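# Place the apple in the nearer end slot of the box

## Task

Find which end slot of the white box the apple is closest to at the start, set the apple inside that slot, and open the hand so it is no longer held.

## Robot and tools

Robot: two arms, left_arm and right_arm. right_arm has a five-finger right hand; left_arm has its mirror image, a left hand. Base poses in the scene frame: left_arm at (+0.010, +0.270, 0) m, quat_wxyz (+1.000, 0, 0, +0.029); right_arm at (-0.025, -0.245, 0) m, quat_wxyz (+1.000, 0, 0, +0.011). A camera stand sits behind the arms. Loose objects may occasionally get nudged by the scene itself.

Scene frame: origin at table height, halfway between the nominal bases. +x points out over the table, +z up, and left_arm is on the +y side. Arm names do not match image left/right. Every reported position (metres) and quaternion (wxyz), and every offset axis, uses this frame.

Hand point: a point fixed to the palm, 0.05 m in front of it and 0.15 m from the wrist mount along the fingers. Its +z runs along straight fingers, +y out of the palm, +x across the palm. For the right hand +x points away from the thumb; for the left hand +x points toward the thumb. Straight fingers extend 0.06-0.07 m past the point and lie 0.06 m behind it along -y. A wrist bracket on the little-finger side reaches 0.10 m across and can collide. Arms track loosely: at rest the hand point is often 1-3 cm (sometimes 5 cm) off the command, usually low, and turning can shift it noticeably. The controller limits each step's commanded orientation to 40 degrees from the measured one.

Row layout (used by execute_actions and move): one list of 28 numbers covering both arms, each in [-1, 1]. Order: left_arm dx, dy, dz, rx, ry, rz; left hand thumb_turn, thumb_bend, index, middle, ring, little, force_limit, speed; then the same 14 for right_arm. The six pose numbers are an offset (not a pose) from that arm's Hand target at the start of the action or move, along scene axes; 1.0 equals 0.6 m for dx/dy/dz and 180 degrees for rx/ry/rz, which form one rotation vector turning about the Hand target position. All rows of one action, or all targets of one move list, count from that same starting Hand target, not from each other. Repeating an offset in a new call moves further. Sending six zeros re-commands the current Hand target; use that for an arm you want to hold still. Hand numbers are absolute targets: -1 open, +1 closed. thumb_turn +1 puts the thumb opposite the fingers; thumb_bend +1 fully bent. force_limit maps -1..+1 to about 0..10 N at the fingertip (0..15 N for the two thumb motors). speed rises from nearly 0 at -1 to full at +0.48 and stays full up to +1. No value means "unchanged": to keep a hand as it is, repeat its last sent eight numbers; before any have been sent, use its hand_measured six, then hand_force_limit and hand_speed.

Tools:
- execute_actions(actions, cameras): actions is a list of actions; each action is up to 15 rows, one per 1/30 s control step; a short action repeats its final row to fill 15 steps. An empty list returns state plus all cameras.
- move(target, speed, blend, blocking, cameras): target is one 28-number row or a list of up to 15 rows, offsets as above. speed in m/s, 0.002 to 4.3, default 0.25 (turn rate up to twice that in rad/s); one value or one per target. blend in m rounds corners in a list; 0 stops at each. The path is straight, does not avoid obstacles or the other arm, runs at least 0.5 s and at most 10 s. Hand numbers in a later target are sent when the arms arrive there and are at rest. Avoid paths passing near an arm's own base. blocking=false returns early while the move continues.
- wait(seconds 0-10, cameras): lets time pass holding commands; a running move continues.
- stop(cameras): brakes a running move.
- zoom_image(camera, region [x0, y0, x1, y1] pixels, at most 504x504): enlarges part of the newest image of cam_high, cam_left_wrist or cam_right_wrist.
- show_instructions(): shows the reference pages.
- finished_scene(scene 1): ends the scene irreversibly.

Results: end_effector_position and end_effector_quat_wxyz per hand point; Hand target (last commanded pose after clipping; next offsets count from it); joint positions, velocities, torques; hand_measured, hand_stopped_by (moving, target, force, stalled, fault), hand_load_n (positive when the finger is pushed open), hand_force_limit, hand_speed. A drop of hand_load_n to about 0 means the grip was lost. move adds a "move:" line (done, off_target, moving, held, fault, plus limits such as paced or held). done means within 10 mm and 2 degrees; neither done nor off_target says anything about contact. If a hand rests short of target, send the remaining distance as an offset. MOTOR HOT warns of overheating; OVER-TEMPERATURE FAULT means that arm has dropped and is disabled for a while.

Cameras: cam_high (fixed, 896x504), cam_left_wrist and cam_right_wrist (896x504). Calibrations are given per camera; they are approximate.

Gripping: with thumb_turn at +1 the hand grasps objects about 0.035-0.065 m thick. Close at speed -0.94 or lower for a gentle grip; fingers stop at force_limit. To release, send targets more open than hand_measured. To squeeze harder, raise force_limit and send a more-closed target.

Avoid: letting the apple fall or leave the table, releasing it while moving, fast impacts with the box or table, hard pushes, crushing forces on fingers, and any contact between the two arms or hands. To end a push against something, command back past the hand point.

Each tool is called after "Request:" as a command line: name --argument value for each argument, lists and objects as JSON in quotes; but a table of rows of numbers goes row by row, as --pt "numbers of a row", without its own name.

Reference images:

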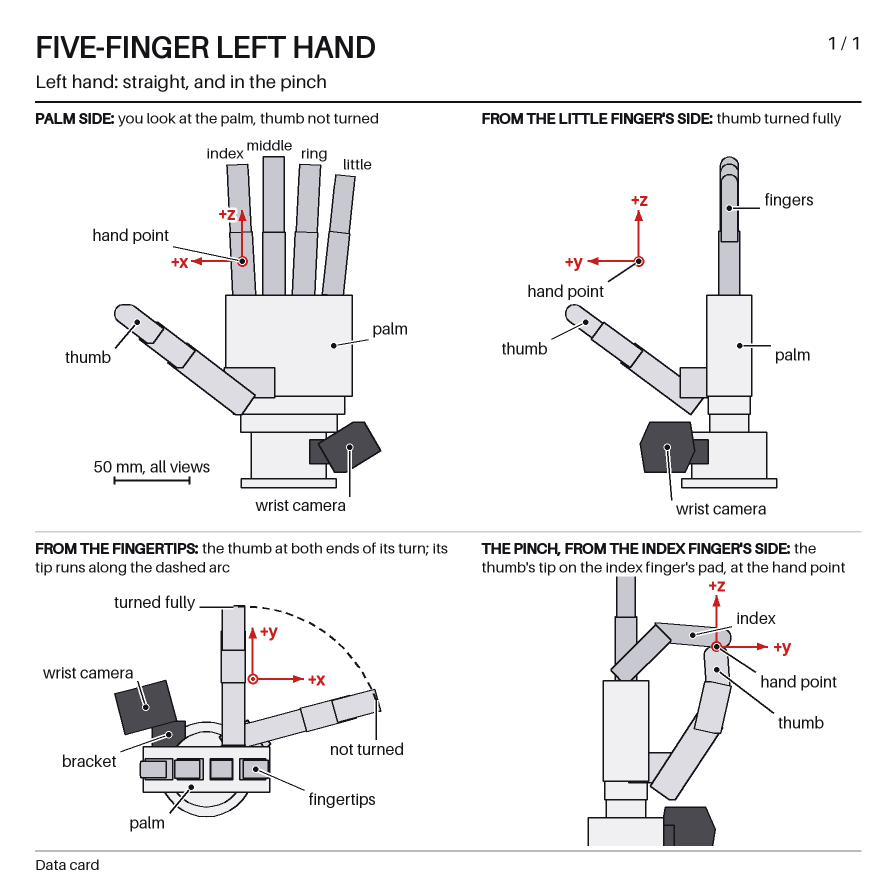

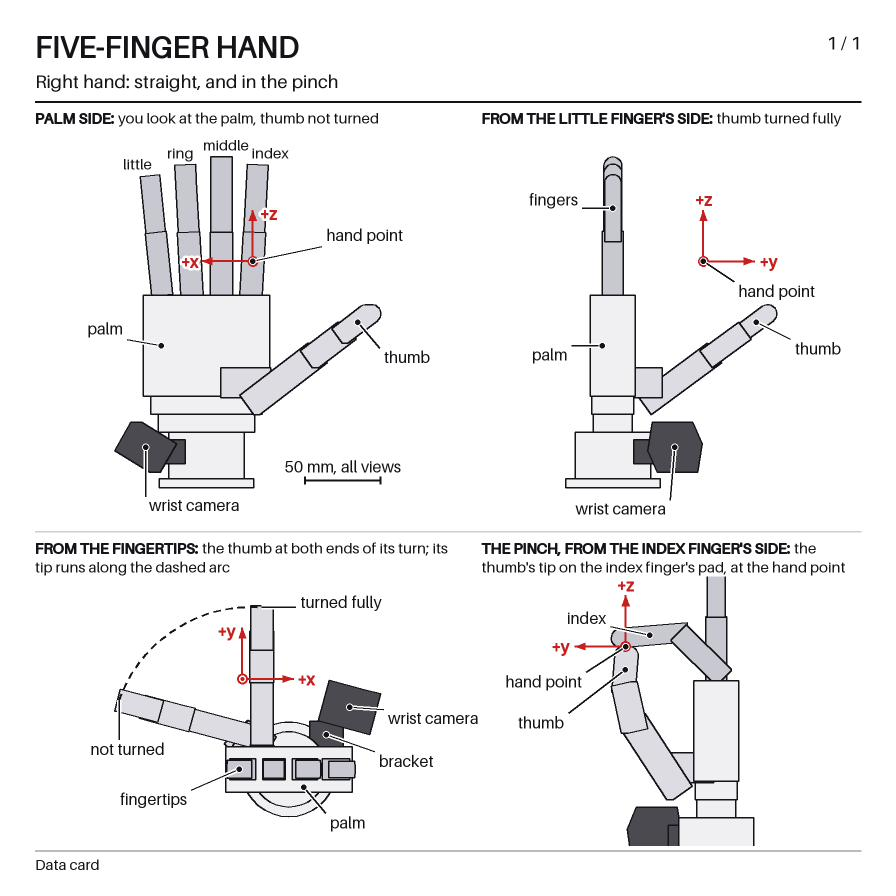

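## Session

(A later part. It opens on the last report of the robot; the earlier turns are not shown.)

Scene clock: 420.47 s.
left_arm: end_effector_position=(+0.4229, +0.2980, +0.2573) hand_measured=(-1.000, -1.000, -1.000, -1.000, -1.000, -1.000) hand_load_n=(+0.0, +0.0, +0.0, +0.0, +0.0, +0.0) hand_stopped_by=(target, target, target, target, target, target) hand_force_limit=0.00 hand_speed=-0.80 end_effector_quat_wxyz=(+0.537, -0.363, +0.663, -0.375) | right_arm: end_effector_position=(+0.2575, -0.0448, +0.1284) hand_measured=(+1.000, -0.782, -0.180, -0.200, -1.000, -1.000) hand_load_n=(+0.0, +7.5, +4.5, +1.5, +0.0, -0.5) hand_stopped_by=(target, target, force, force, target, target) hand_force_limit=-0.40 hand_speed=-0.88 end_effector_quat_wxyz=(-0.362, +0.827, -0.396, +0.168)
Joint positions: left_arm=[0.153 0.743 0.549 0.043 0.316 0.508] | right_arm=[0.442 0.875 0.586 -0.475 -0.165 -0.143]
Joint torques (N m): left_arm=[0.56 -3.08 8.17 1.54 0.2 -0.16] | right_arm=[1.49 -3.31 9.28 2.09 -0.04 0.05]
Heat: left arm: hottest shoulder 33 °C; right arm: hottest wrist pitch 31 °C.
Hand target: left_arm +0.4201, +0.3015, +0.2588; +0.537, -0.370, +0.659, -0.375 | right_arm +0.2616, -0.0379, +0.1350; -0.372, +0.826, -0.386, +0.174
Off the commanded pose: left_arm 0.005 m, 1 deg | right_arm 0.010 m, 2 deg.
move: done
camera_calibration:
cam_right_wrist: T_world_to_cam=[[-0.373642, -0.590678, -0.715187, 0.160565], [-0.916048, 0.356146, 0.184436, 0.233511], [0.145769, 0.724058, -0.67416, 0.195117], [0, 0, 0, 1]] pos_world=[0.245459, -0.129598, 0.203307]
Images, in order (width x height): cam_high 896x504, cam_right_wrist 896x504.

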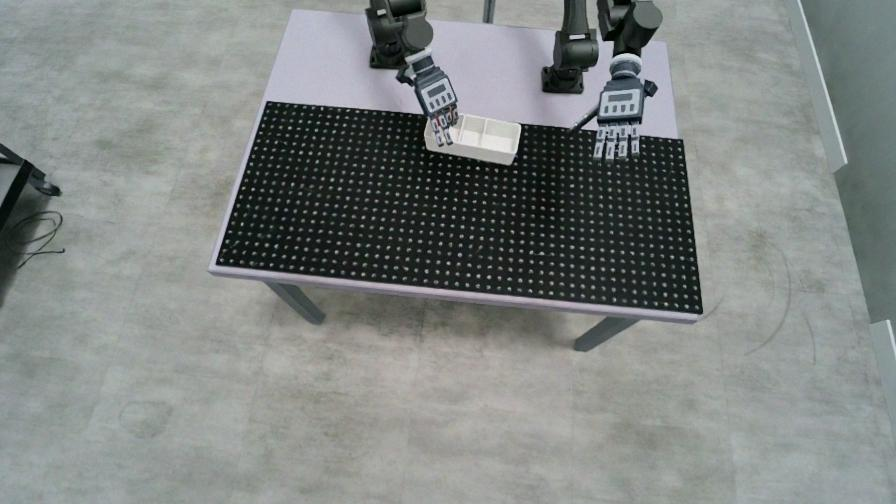

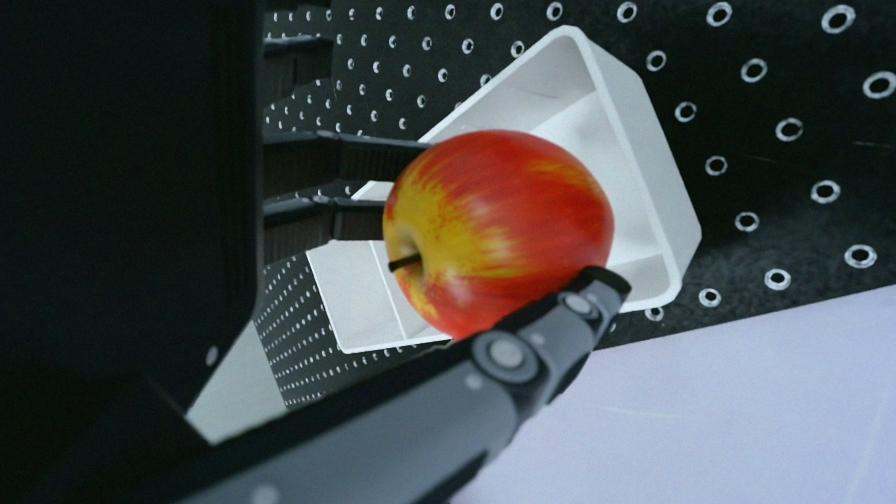

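Request:
move --target '[0,0,0,0,0,0,-1,-1,-1,-1,-1,-1,0,-0.8,0.0083,0.0142,-0.021,0,0,0,1,-0.78,0.3,0.3,-1,-1,-0.4,-0.88]' --speed 0.08 --cameras '["cam_high","cam_right_wrist"]'

Request:
zoom_image --camera "cam_high" --region '[390, 50, 530, 190]'

Request:
zoom_image --camera "cam_right_wrist" --region '[250, 0, 750, 500]'

Scene clock: 455.50 s.
left_arm: end_effector_position=(+0.4229, +0.2980, +0.2573) hand_measured=(-1.000, -1.000, -1.000, -1.000, -1.000, -1.000) hand_load_n=(+0.0, +0.0, +0.0, +0.0, +0.0, +0.0) hand_stopped_by=(target, target, target, target, target, target) hand_force_limit=0.00 hand_speed=-0.80 end_effector_quat_wxyz=(+0.537, -0.363, +0.663, -0.375) | right_arm: end_effector_position=(+0.2631, -0.0371, +0.1165) hand_measured=(+1.000, -0.782, -0.180, -0.200, -1.000, -1.000) hand_load_n=(+0.0, +7.5, +4.5, +1.5, +0.0, +0.0) hand_stopped_by=(target, target, force, force, target, target) hand_force_limit=-0.40 hand_speed=-0.88 end_effector_quat_wxyz=(-0.361, +0.829, -0.391, +0.171)
Joint positions: left_arm=[0.153 0.743 0.549 0.043 0.316 0.508] | right_arm=[0.462 0.919 0.574 -0.415 -0.15 -0.142]
Joint torques (N m): left_arm=[1.32 -2.73 8.38 1.59 0.17 -0.16] | right_arm=[1.49 -3.55 9.03 2.06 -0.02 0.18]
Heat: left arm: hottest shoulder 33 °C; right arm: hottest wrist pitch 31 °C.
Hand target: left_arm +0.4201, +0.3015, +0.2588; +0.537, -0.370, +0.659, -0.375 | right_arm +0.2665, -0.0295, +0.1223; -0.372, +0.826, -0.386, +0.174
Off the commanded pose: left_arm 0.005 m, 1 deg | right_arm 0.010 m, 1 deg.
move: done
camera_calibration:
cam_right_wrist: T_world_to_cam=[[-0.362843, -0.598566, -0.714188, 0.155388], [-0.920522, 0.349377, 0.174856, 0.240113], [0.144858, 0.720871, -0.677762, 0.181203], [0, 0, 0, 1]] pos_world=[0.251162, -0.121504, 0.191803]
Images, in order (width x height): cam_high 896x504, cam_right_wrist 896x504.

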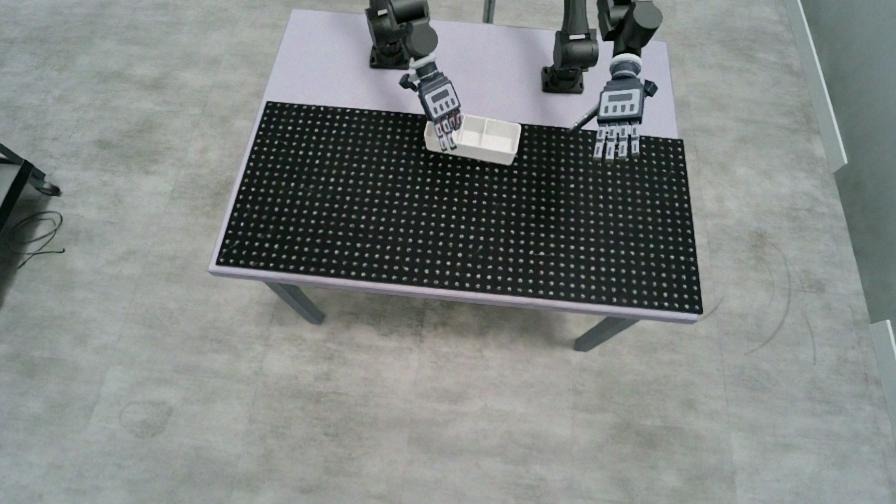

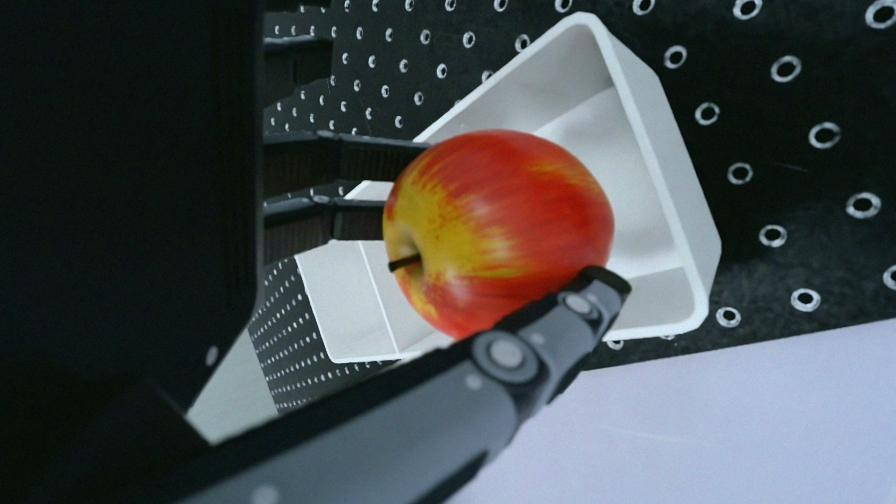

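Scaled by 3.600 from the camera's 896x504 image, which has a finer 1280x720 frame.

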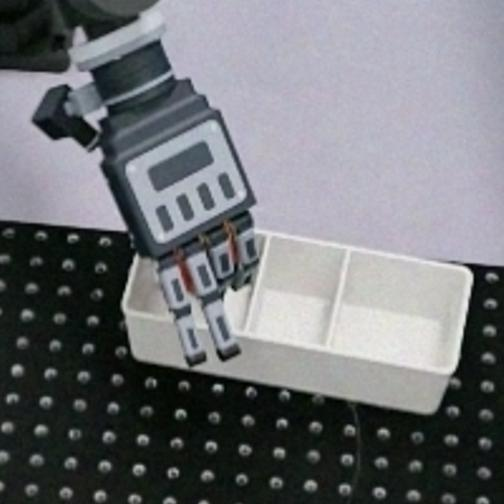

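Scaled by 1.008 from the camera's 896x504 image, which has a finer 1280x720 frame.

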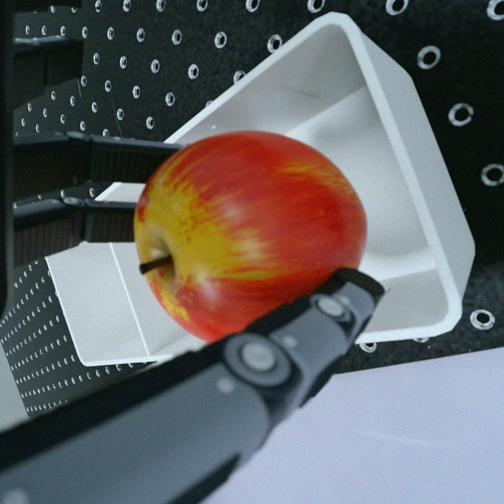

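Request:
move --target '[0,0,0,0,0,0,-1,-1,-1,-1,-1,-1,0,-0.8,0.002,0.0,0.008,0.035,-0.043,0,1,-0.78,0.3,0.3,-1,-1,-0.4,-0.88]' --speed 0.08 --cameras '["cam_high","cam_right_wrist"]'

Request:
zoom_image --camera "cam_high" --region '[390, 50, 530, 190]'

Request:
zoom_image --camera "cam_right_wrist" --region '[250, 0, 750, 500]'

Scene clock: 512.10 s.
left_arm: end_effector_position=(+0.4229, +0.2980, +0.2573) hand_measured=(-1.000, -1.000, -1.000, -1.000, -1.000, -1.000) hand_load_n=(-0.5, +0.0, +0.0, +0.0, +0.0, +0.0) hand_stopped_by=(target, target, target, target, target, target) hand_force_limit=0.00 hand_speed=-0.80 end_effector_quat_wxyz=(+0.537, -0.363, +0.663, -0.375) | right_arm: end_effector_position=(+0.2604, -0.0305, +0.1155) hand_measured=(+1.000, -0.782, -0.180, -0.200, -1.000, -1.000) hand_load_n=(+0.0, +7.5, +4.0, +2.0, +0.0, +0.0) hand_stopped_by=(target, target, force, force, target, target) hand_force_limit=-0.40 hand_speed=-0.88 end_effector_quat_wxyz=(-0.427, +0.803, -0.366, +0.199)
Joint positions: left_arm=[0.153 0.743 0.549 0.043 0.316 0.508] | right_arm=[0.462 0.838 0.458 -0.222 -0.186 -0.134]
Joint torques (N m): left_arm=[0.62 -3.02 8.28 1.52 0.18 -0.16] | right_arm=[-0.32 -3.72 9.02 2.32 -0.25 0.22]
Heat: left arm: hottest shoulder 32 °C; right arm: hottest wrist pitch 31 °C.
Hand target: left_arm +0.4201, +0.3015, +0.2588; +0.537, -0.370, +0.659, -0.375 | right_arm +0.2678, -0.0294, +0.1272; -0.442, +0.790, -0.369, +0.208
Off the commanded pose: left_arm 0.005 m, 1 deg | right_arm 0.014 m, 3 deg.
move: off_target (right_arm)
camera_calibration:
cam_right_wrist: T_world_to_cam=[[-0.254701, -0.531093, -0.808126, 0.142474], [-0.944598, 0.315556, 0.0903336, 0.250489], [0.207033, 0.786362, -0.582042, 0.151021], [0, 0, 0, 1]] pos_world=[0.241633, -0.122134, 0.18041]
Images, in order (width x height): cam_high 896x504, cam_right_wrist 896x504.

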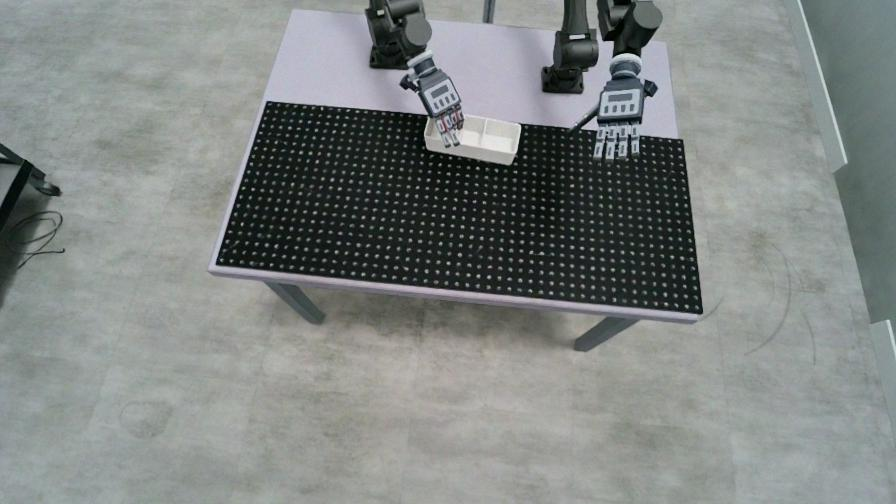

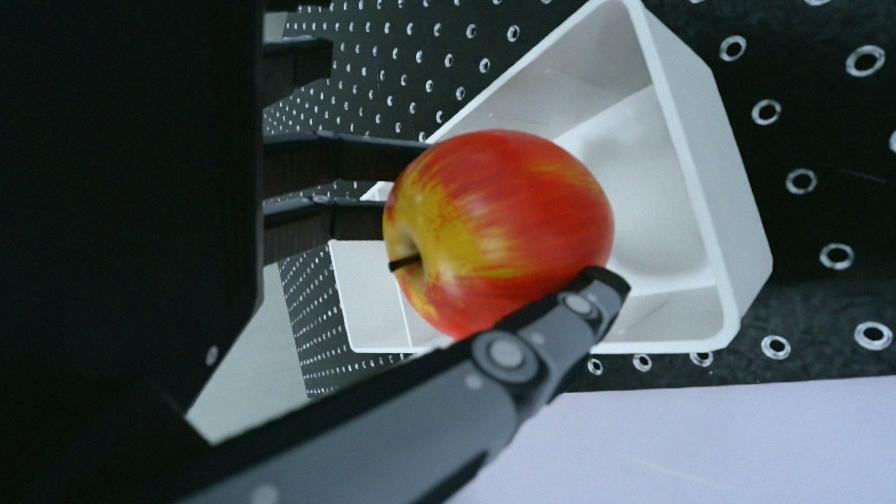

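Scaled by 3.600 from the camera's 896x504 image, which has a finer 1280x720 frame.

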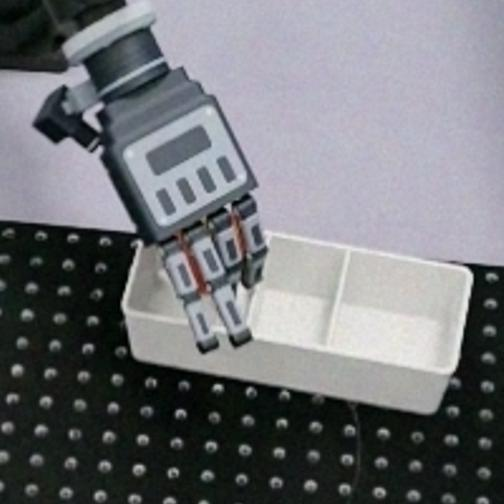

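Scaled by 1.008 from the camera's 896x504 image, which has a finer 1280x720 frame.

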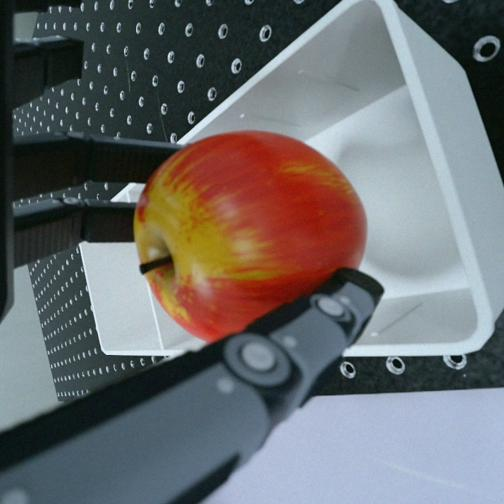

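Request:
move --target '[0,0,0,0,0,0,-1,-1,-1,-1,-1,-1,0,-0.8,0.003,-0.0083,-0.0167,0,0,0,1,-0.78,0.3,0.3,-1,-1,-0.4,-0.88]' --speed 0.06 --cameras '["cam_high","cam_right_wrist"]'

Request:
zoom_image --camera "cam_high" --region '[400, 70, 500, 170]'

Request:
zoom_image --camera "cam_right_wrist" --region '[300, 0, 800, 500]'

Scene clock: 556.03 s.
left_arm: end_effector_position=(+0.4229, +0.2980, +0.2573) hand_measured=(-1.000, -1.000, -1.000, -1.000, -1.000, -1.000) hand_load_n=(+0.0, +0.0, +0.0, +0.0, -0.5, +0.0) hand_stopped_by=(target, target, target, target, target, target) hand_force_limit=0.00 hand_speed=-0.80 end_effector_quat_wxyz=(+0.537, -0.363, +0.663, -0.375) | right_arm: end_effector_position=(+0.2614, -0.0340, +0.1103) hand_measured=(+1.000, -0.782, -0.180, -0.200, -1.000, -1.000) hand_load_n=(+0.0, +7.5, +4.0, +2.0, +0.0, +0.0) hand_stopped_by=(target, target, force, force, target, target) hand_force_limit=-0.40 hand_speed=-0.88 end_effector_quat_wxyz=(-0.433, +0.798, -0.368, +0.199)
Joint positions: left_arm=[0.153 0.743 0.549 0.043 0.316 0.508] | right_arm=[0.442 0.838 0.436 -0.189 -0.204 -0.134]
Joint torques (N m): left_arm=[0.85 -2.96 8.32 1.44 0.17 -0.14] | right_arm=[-0.38 -2.67 8.94 2.29 -0.26 0.1]
Heat: left arm: hottest shoulder 32 °C; right arm: hottest wrist pitch 30 °C.
Hand target: left_arm +0.4201, +0.3015, +0.2588; +0.537, -0.370, +0.659, -0.375 | right_arm +0.2696, -0.0344, +0.1171; -0.442, +0.790, -0.369, +0.208
Off the commanded pose: left_arm 0.005 m, 1 deg | right_arm 0.011 m, 2 deg.
move: off_target (right_arm)
camera_calibration:
cam_right_wrist: T_world_to_cam=[[-0.25329, -0.518106, -0.816952, 0.137692], [-0.943488, 0.318866, 0.0902992, 0.252802], [0.213714, 0.793657, -0.569592, 0.147602], [0, 0, 0, 1]] pos_world=[0.241847, -0.126416, 0.173733]
Images, in order (width x height): cam_high 896x504, cam_right_wrist 896x504.

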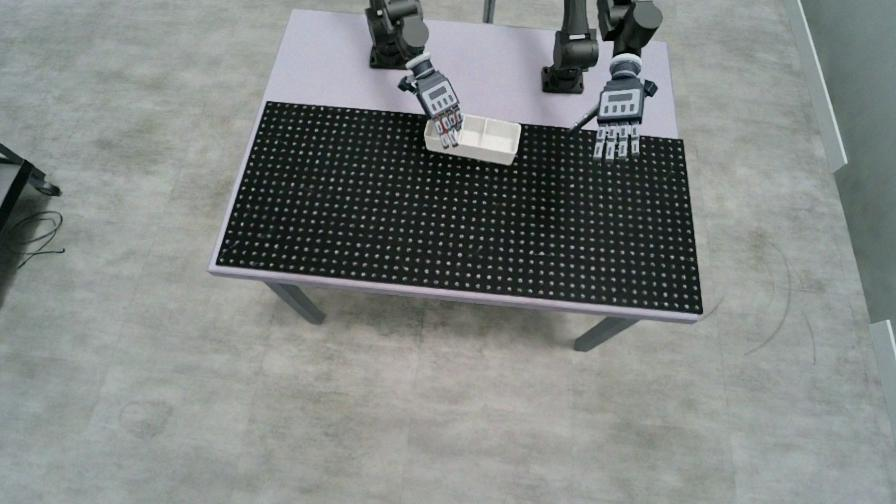

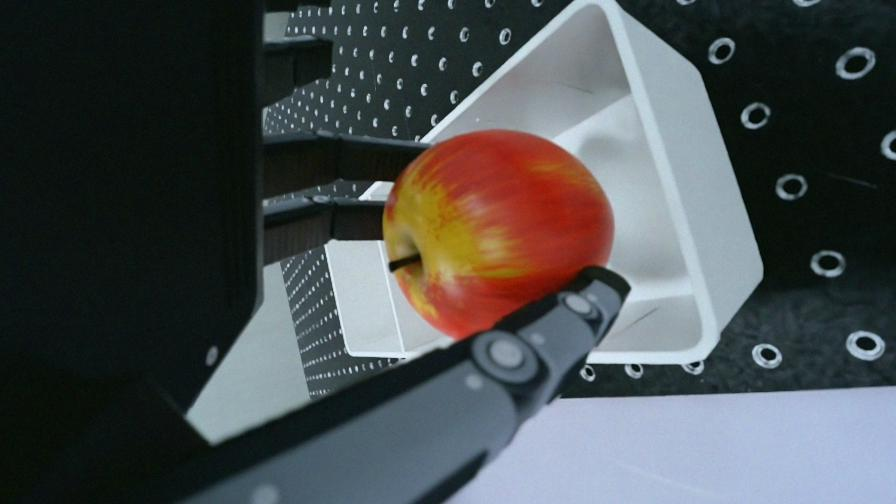

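Scaled by 5.040 from the camera's 896x504 image, which has a finer 1280x720 frame.

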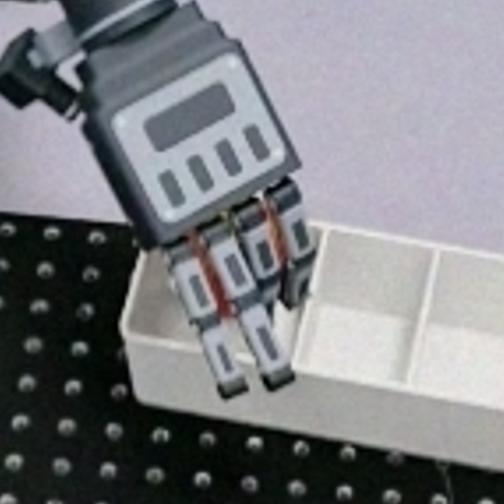

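Scaled by 1.008 from the camera's 896x504 image, which has a finer 1280x720 frame.

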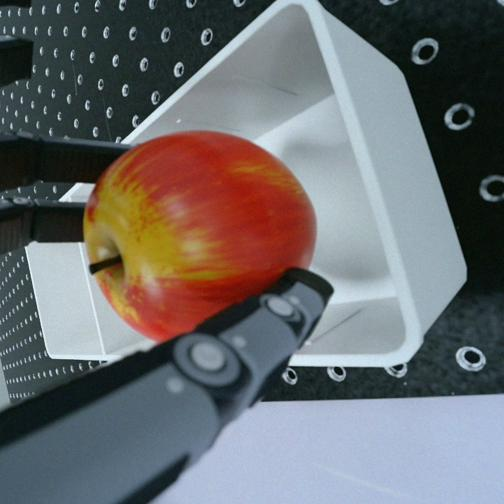

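Request:
move --target '[0,0,0,0,0,0,-1,-1,-1,-1,-1,-1,0,-0.8,0.0075,-0.0083,-0.006,0,0,0,1,-0.78,0.3,0.3,-1,-1,-0.4,-0.88]' --speed 0.06 --cameras '["cam_high","cam_right_wrist"]'

Request:
zoom_image --camera "cam_high" --region '[400, 70, 500, 170]'

Scene clock: 573.10 s.
left_arm: end_effector_position=(+0.4229, +0.2980, +0.2573) hand_measured=(-1.000, -1.000, -1.000, -1.000, -1.000, -1.000) hand_load_n=(+0.0, +0.0, +0.0, +0.0, +0.0, +0.0) hand_stopped_by=(target, target, target, target, target, target) hand_force_limit=0.00 hand_speed=-0.80 end_effector_quat_wxyz=(+0.537, -0.363, +0.663, -0.375) | right_arm: end_effector_position=(+0.2667, -0.0377, +0.1094) hand_measured=(+1.000, -0.782, -0.180, -0.200, -1.000, -1.000) hand_load_n=(+0.0, +7.5, +4.0, +2.0, -0.5, +0.0) hand_stopped_by=(target, target, force, force, target, target) hand_force_limit=-0.40 hand_speed=-0.88 end_effector_quat_wxyz=(-0.436, +0.795, -0.372, +0.198)
Joint positions: left_arm=[0.153 0.743 0.549 0.043 0.316 0.508] | right_arm=[0.415 0.851 0.436 -0.174 -0.226 -0.138]
Joint velocities: left_arm=[within noise] | right_arm=[-0.044 -0.015 -0.007 0.017 -0.037 -0.022]
Joint torques (N m): left_arm=[1.03 -2.73 8.23 1.54 0.17 -0.16] | right_arm=[-0.5 -2.61 8.66 2.29 -0.29 0]
Heat: left arm: hottest shoulder 32 °C; right arm: hottest wrist pitch 30 °C.
Hand target: left_arm +0.4201, +0.3015, +0.2588; +0.537, -0.370, +0.659, -0.375 | right_arm +0.2741, -0.0394, +0.1135; -0.442, +0.791, -0.369, +0.208
Off the commanded pose: left_arm 0.005 m, 1 deg | right_arm 0.009 m, 1 deg.
move: done
camera_calibration:
cam_right_wrist: T_world_to_cam=[[-0.257349, -0.509052, -0.821363, 0.13822], [-0.941471, 0.323598, 0.0944264, 0.258245], [0.217723, 0.797591, -0.562535, 0.147194], [0, 0, 0, 1]] pos_world=[0.246653, -0.130607, 0.171945]
Images, in order (width x height): cam_high 896x504, cam_right_wrist 896x504.

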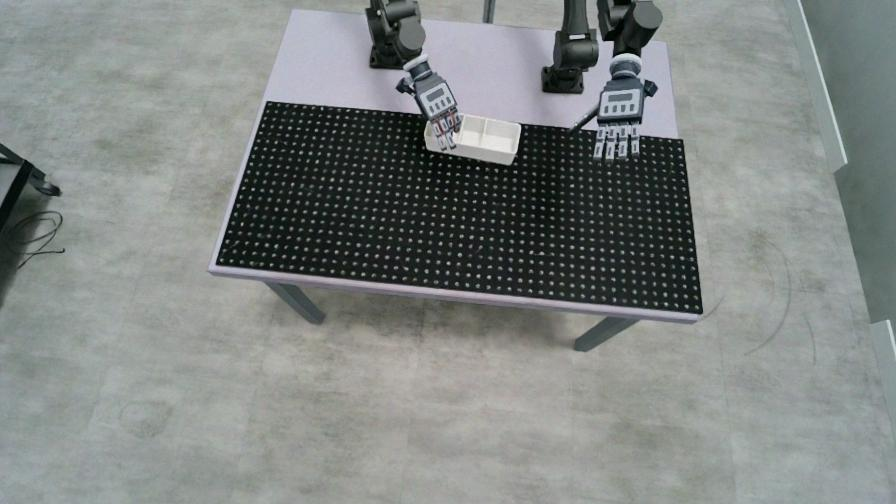

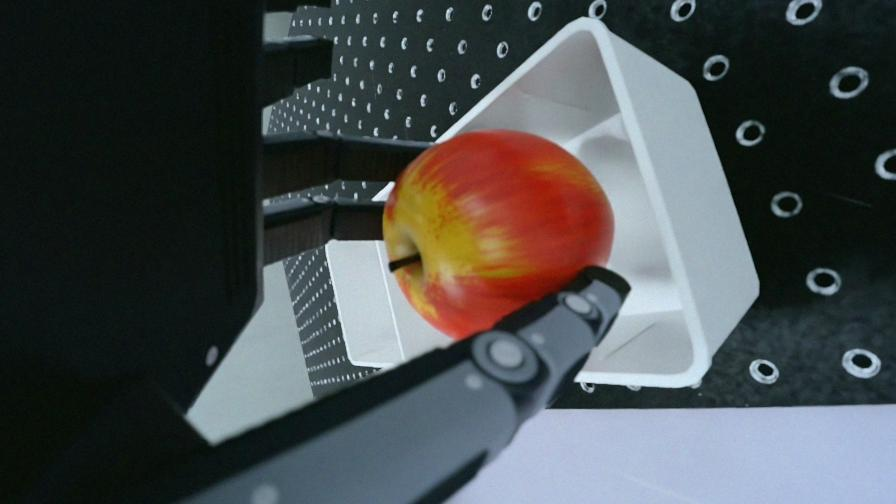

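Scaled by 5.040 from the camera's 896x504 image, which has a finer 1280x720 frame.

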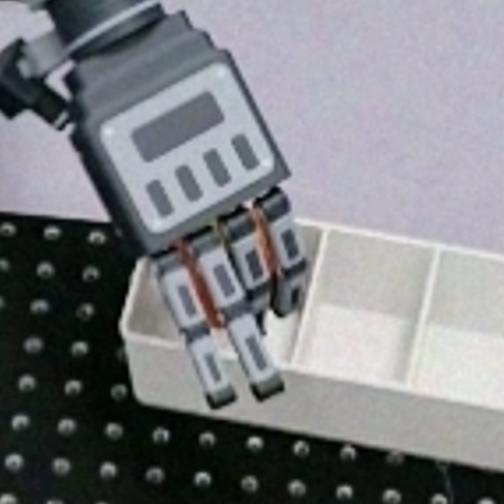

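Request:
move --target '[0,0,0,0,0,0,-1,-1,-1,-1,-1,-1,0,-0.8,0,0,0,0,0,0,1,-0.78,-0.7,-0.7,-1,-1,-0.4,-0.75]' --speed 0.06 --cameras '["cam_high","cam_right_wrist"]'

Scene clock: 608.00 s.
left_arm: end_effector_position=(+0.4229, +0.2980, +0.2573) hand_measured=(-1.000, -1.000, -1.000, -1.000, -1.000, -1.000) hand_load_n=(+0.0, +0.0, +0.0, -0.5, +0.0, +0.0) hand_stopped_by=(target, target, target, target, target, target) hand_force_limit=0.00 hand_speed=-0.80 end_effector_quat_wxyz=(+0.537, -0.363, +0.663, -0.375) | right_arm: end_effector_position=(+0.2677, -0.0369, +0.1106) hand_measured=(+1.000, -0.780, -0.700, -0.700, -1.000, -1.000) hand_load_n=(+0.0, -0.5, -0.5, +0.0, +0.0, +0.0) hand_stopped_by=(target, target, target, target, target, target) hand_force_limit=-0.40 hand_speed=-0.75 end_effector_quat_wxyz=(-0.438, +0.794, -0.370, +0.200)
Joint positions: left_arm=[0.153 0.743 0.549 0.043 0.316 0.508] | right_arm=[0.415 0.852 0.436 -0.167 -0.228 -0.139]
Joint torques (N m): left_arm=[1.2 -3.31 8.44 1.48 0.17 -0.15] | right_arm=[-0.38 -2.61 8.66 2.11 -0.23 -0.01]
Heat: left arm: hottest shoulder 32 °C; right arm: hottest wrist pitch 30 °C.
Hand target: left_arm +0.4201, +0.3015, +0.2588; +0.537, -0.370, +0.659, -0.375 | right_arm +0.2740, -0.0394, +0.1134; -0.442, +0.791, -0.369, +0.208
Off the commanded pose: left_arm 0.005 m, 1 deg | right_arm 0.007 m, 1 deg.
move: done
camera_calibration:
cam_right_wrist: T_world_to_cam=[[-0.251852, -0.506716, -0.824506, 0.138836], [-0.942476, 0.321916, 0.0900466, 0.259551], [0.219794, 0.799755, -0.558643, 0.146167], [0, 0, 0, 1]] pos_world=[0.24746, -0.130101, 0.172754]
Images, in order (width x height): cam_high 896x504, cam_right_wrist 896x504.

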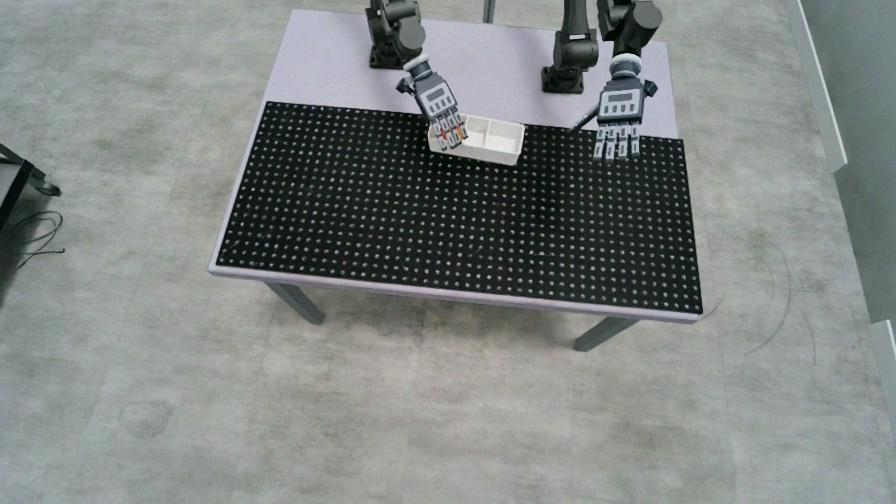

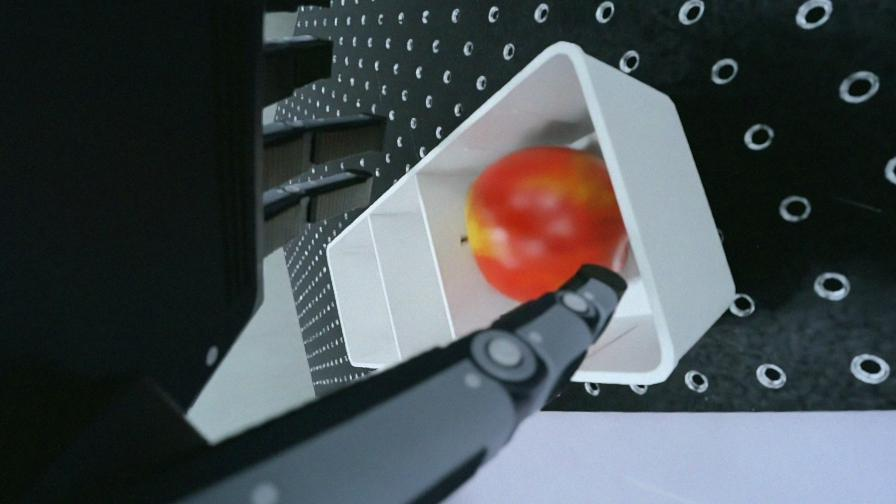

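Request:
move --pt "0 0 0 0 0 0 -1 -1 -1 -1 -1 -1 0 -0.8 0 0 0.13 0 0 0 1 -0.78 -0.7 -0.7 -1 -1 -0.4 -0.75" --pt "0 0 0 0 0 0 -1 -1 -1 -1 -1 -1 0 -0.8 0 -0.2 0.2 0 0 -0.1 1 -0.78 -0.7 -0.7 -1 -1 -0.4 -0.75" --speed '[0.08,0.2]' --cameras '["cam_high","cam_right_wrist"]'

Request:
zoom_image --camera "cam_high" --region '[390, 70, 540, 190]'

Scene clock: 616.47 s.
left_arm: end_effector_position=(+0.4229, +0.2980, +0.2573) hand_measured=(-1.000, -1.000, -1.000, -1.000, -1.000, -1.000) hand_load_n=(+0.0, +0.0, +0.0, +0.0, +0.0, +0.0) hand_stopped_by=(target, target, target, target, target, target) hand_force_limit=0.00 hand_speed=-0.80 end_effector_quat_wxyz=(+0.537, -0.363, +0.663, -0.375) | right_arm: end_effector_position=(+0.2612, -0.1554, +0.1964) hand_measured=(+1.000, -0.780, -0.700, -0.700, -1.000, -1.000) hand_load_n=(+0.0, +0.0, +0.0, +0.0, +0.0, +0.0) hand_stopped_by=(target, target, target, target, target, target) hand_force_limit=-0.40 hand_speed=-0.75 end_effector_quat_wxyz=(-0.389, +0.732, -0.501, +0.248)
Joint positions: left_arm=[0.153 0.743 0.549 0.043 0.316 0.508] | right_arm=[0.039 0.583 0.596 -0.652 -0.279 -0.171]
Joint torques (N m): left_arm=[0.15 -3.43 8.28 1.61 0.18 -0.14] | right_arm=[-0.44 -1.08 14.11 1.32 -0.29 -0.02]
Heat: left arm: hottest shoulder 32 °C; right arm: hottest wrist pitch 30 °C.
Hand target: left_arm +0.4201, +0.3015, +0.2588; +0.537, -0.370, +0.659, -0.375 | right_arm +0.2740, -0.1594, +0.2335; -0.404, +0.723, -0.488, +0.275
Off the commanded pose: left_arm 0.005 m, 1 deg | right_arm 0.039 m, 4 deg.
move: off_target (right_arm)
camera_calibration:
cam_right_wrist: T_world_to_cam=[[-0.437099, -0.403574, -0.803786, 0.208224], [-0.790303, 0.598977, 0.129026, 0.27949], [0.429378, 0.691632, -0.580758, 0.223143], [0, 0, 0, 1]] pos_world=[0.216084, -0.237707, 0.260898]
Images, in order (width x height): cam_high 896x504, cam_right_wrist 896x504.

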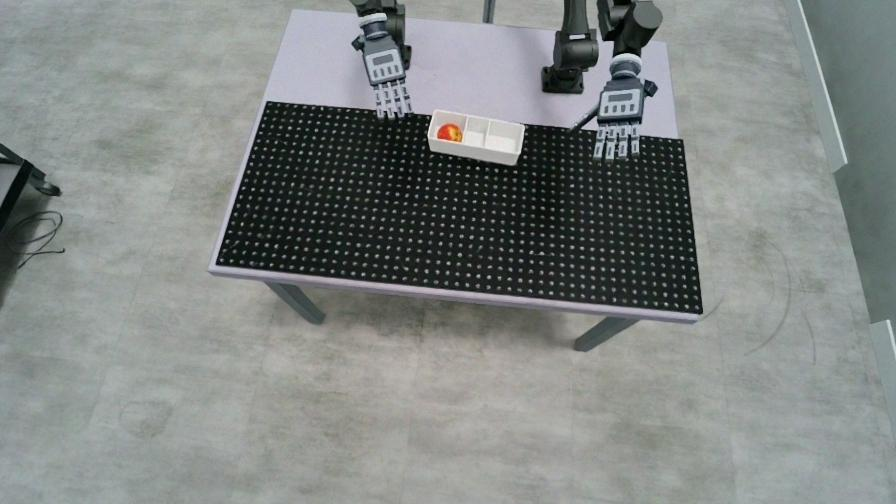

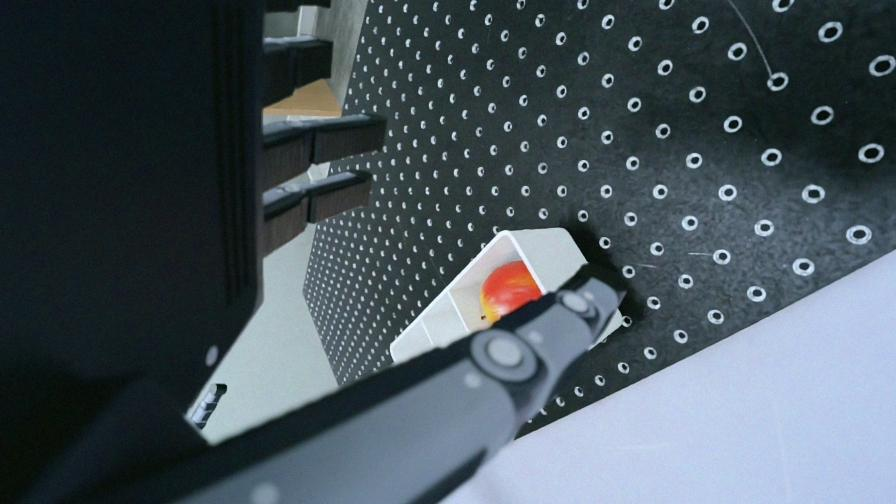

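Scaled by 3.360 from the camera's 896x504 image, which has a finer 1280x720 frame.

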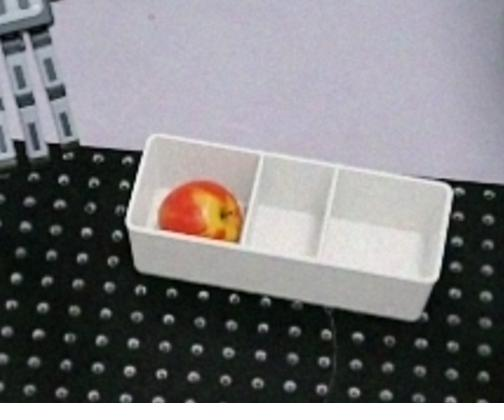

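The apple is resting in the left end slot, and both hands are clear of it.

Request:
finished_scene

The scene is finished: the task was done.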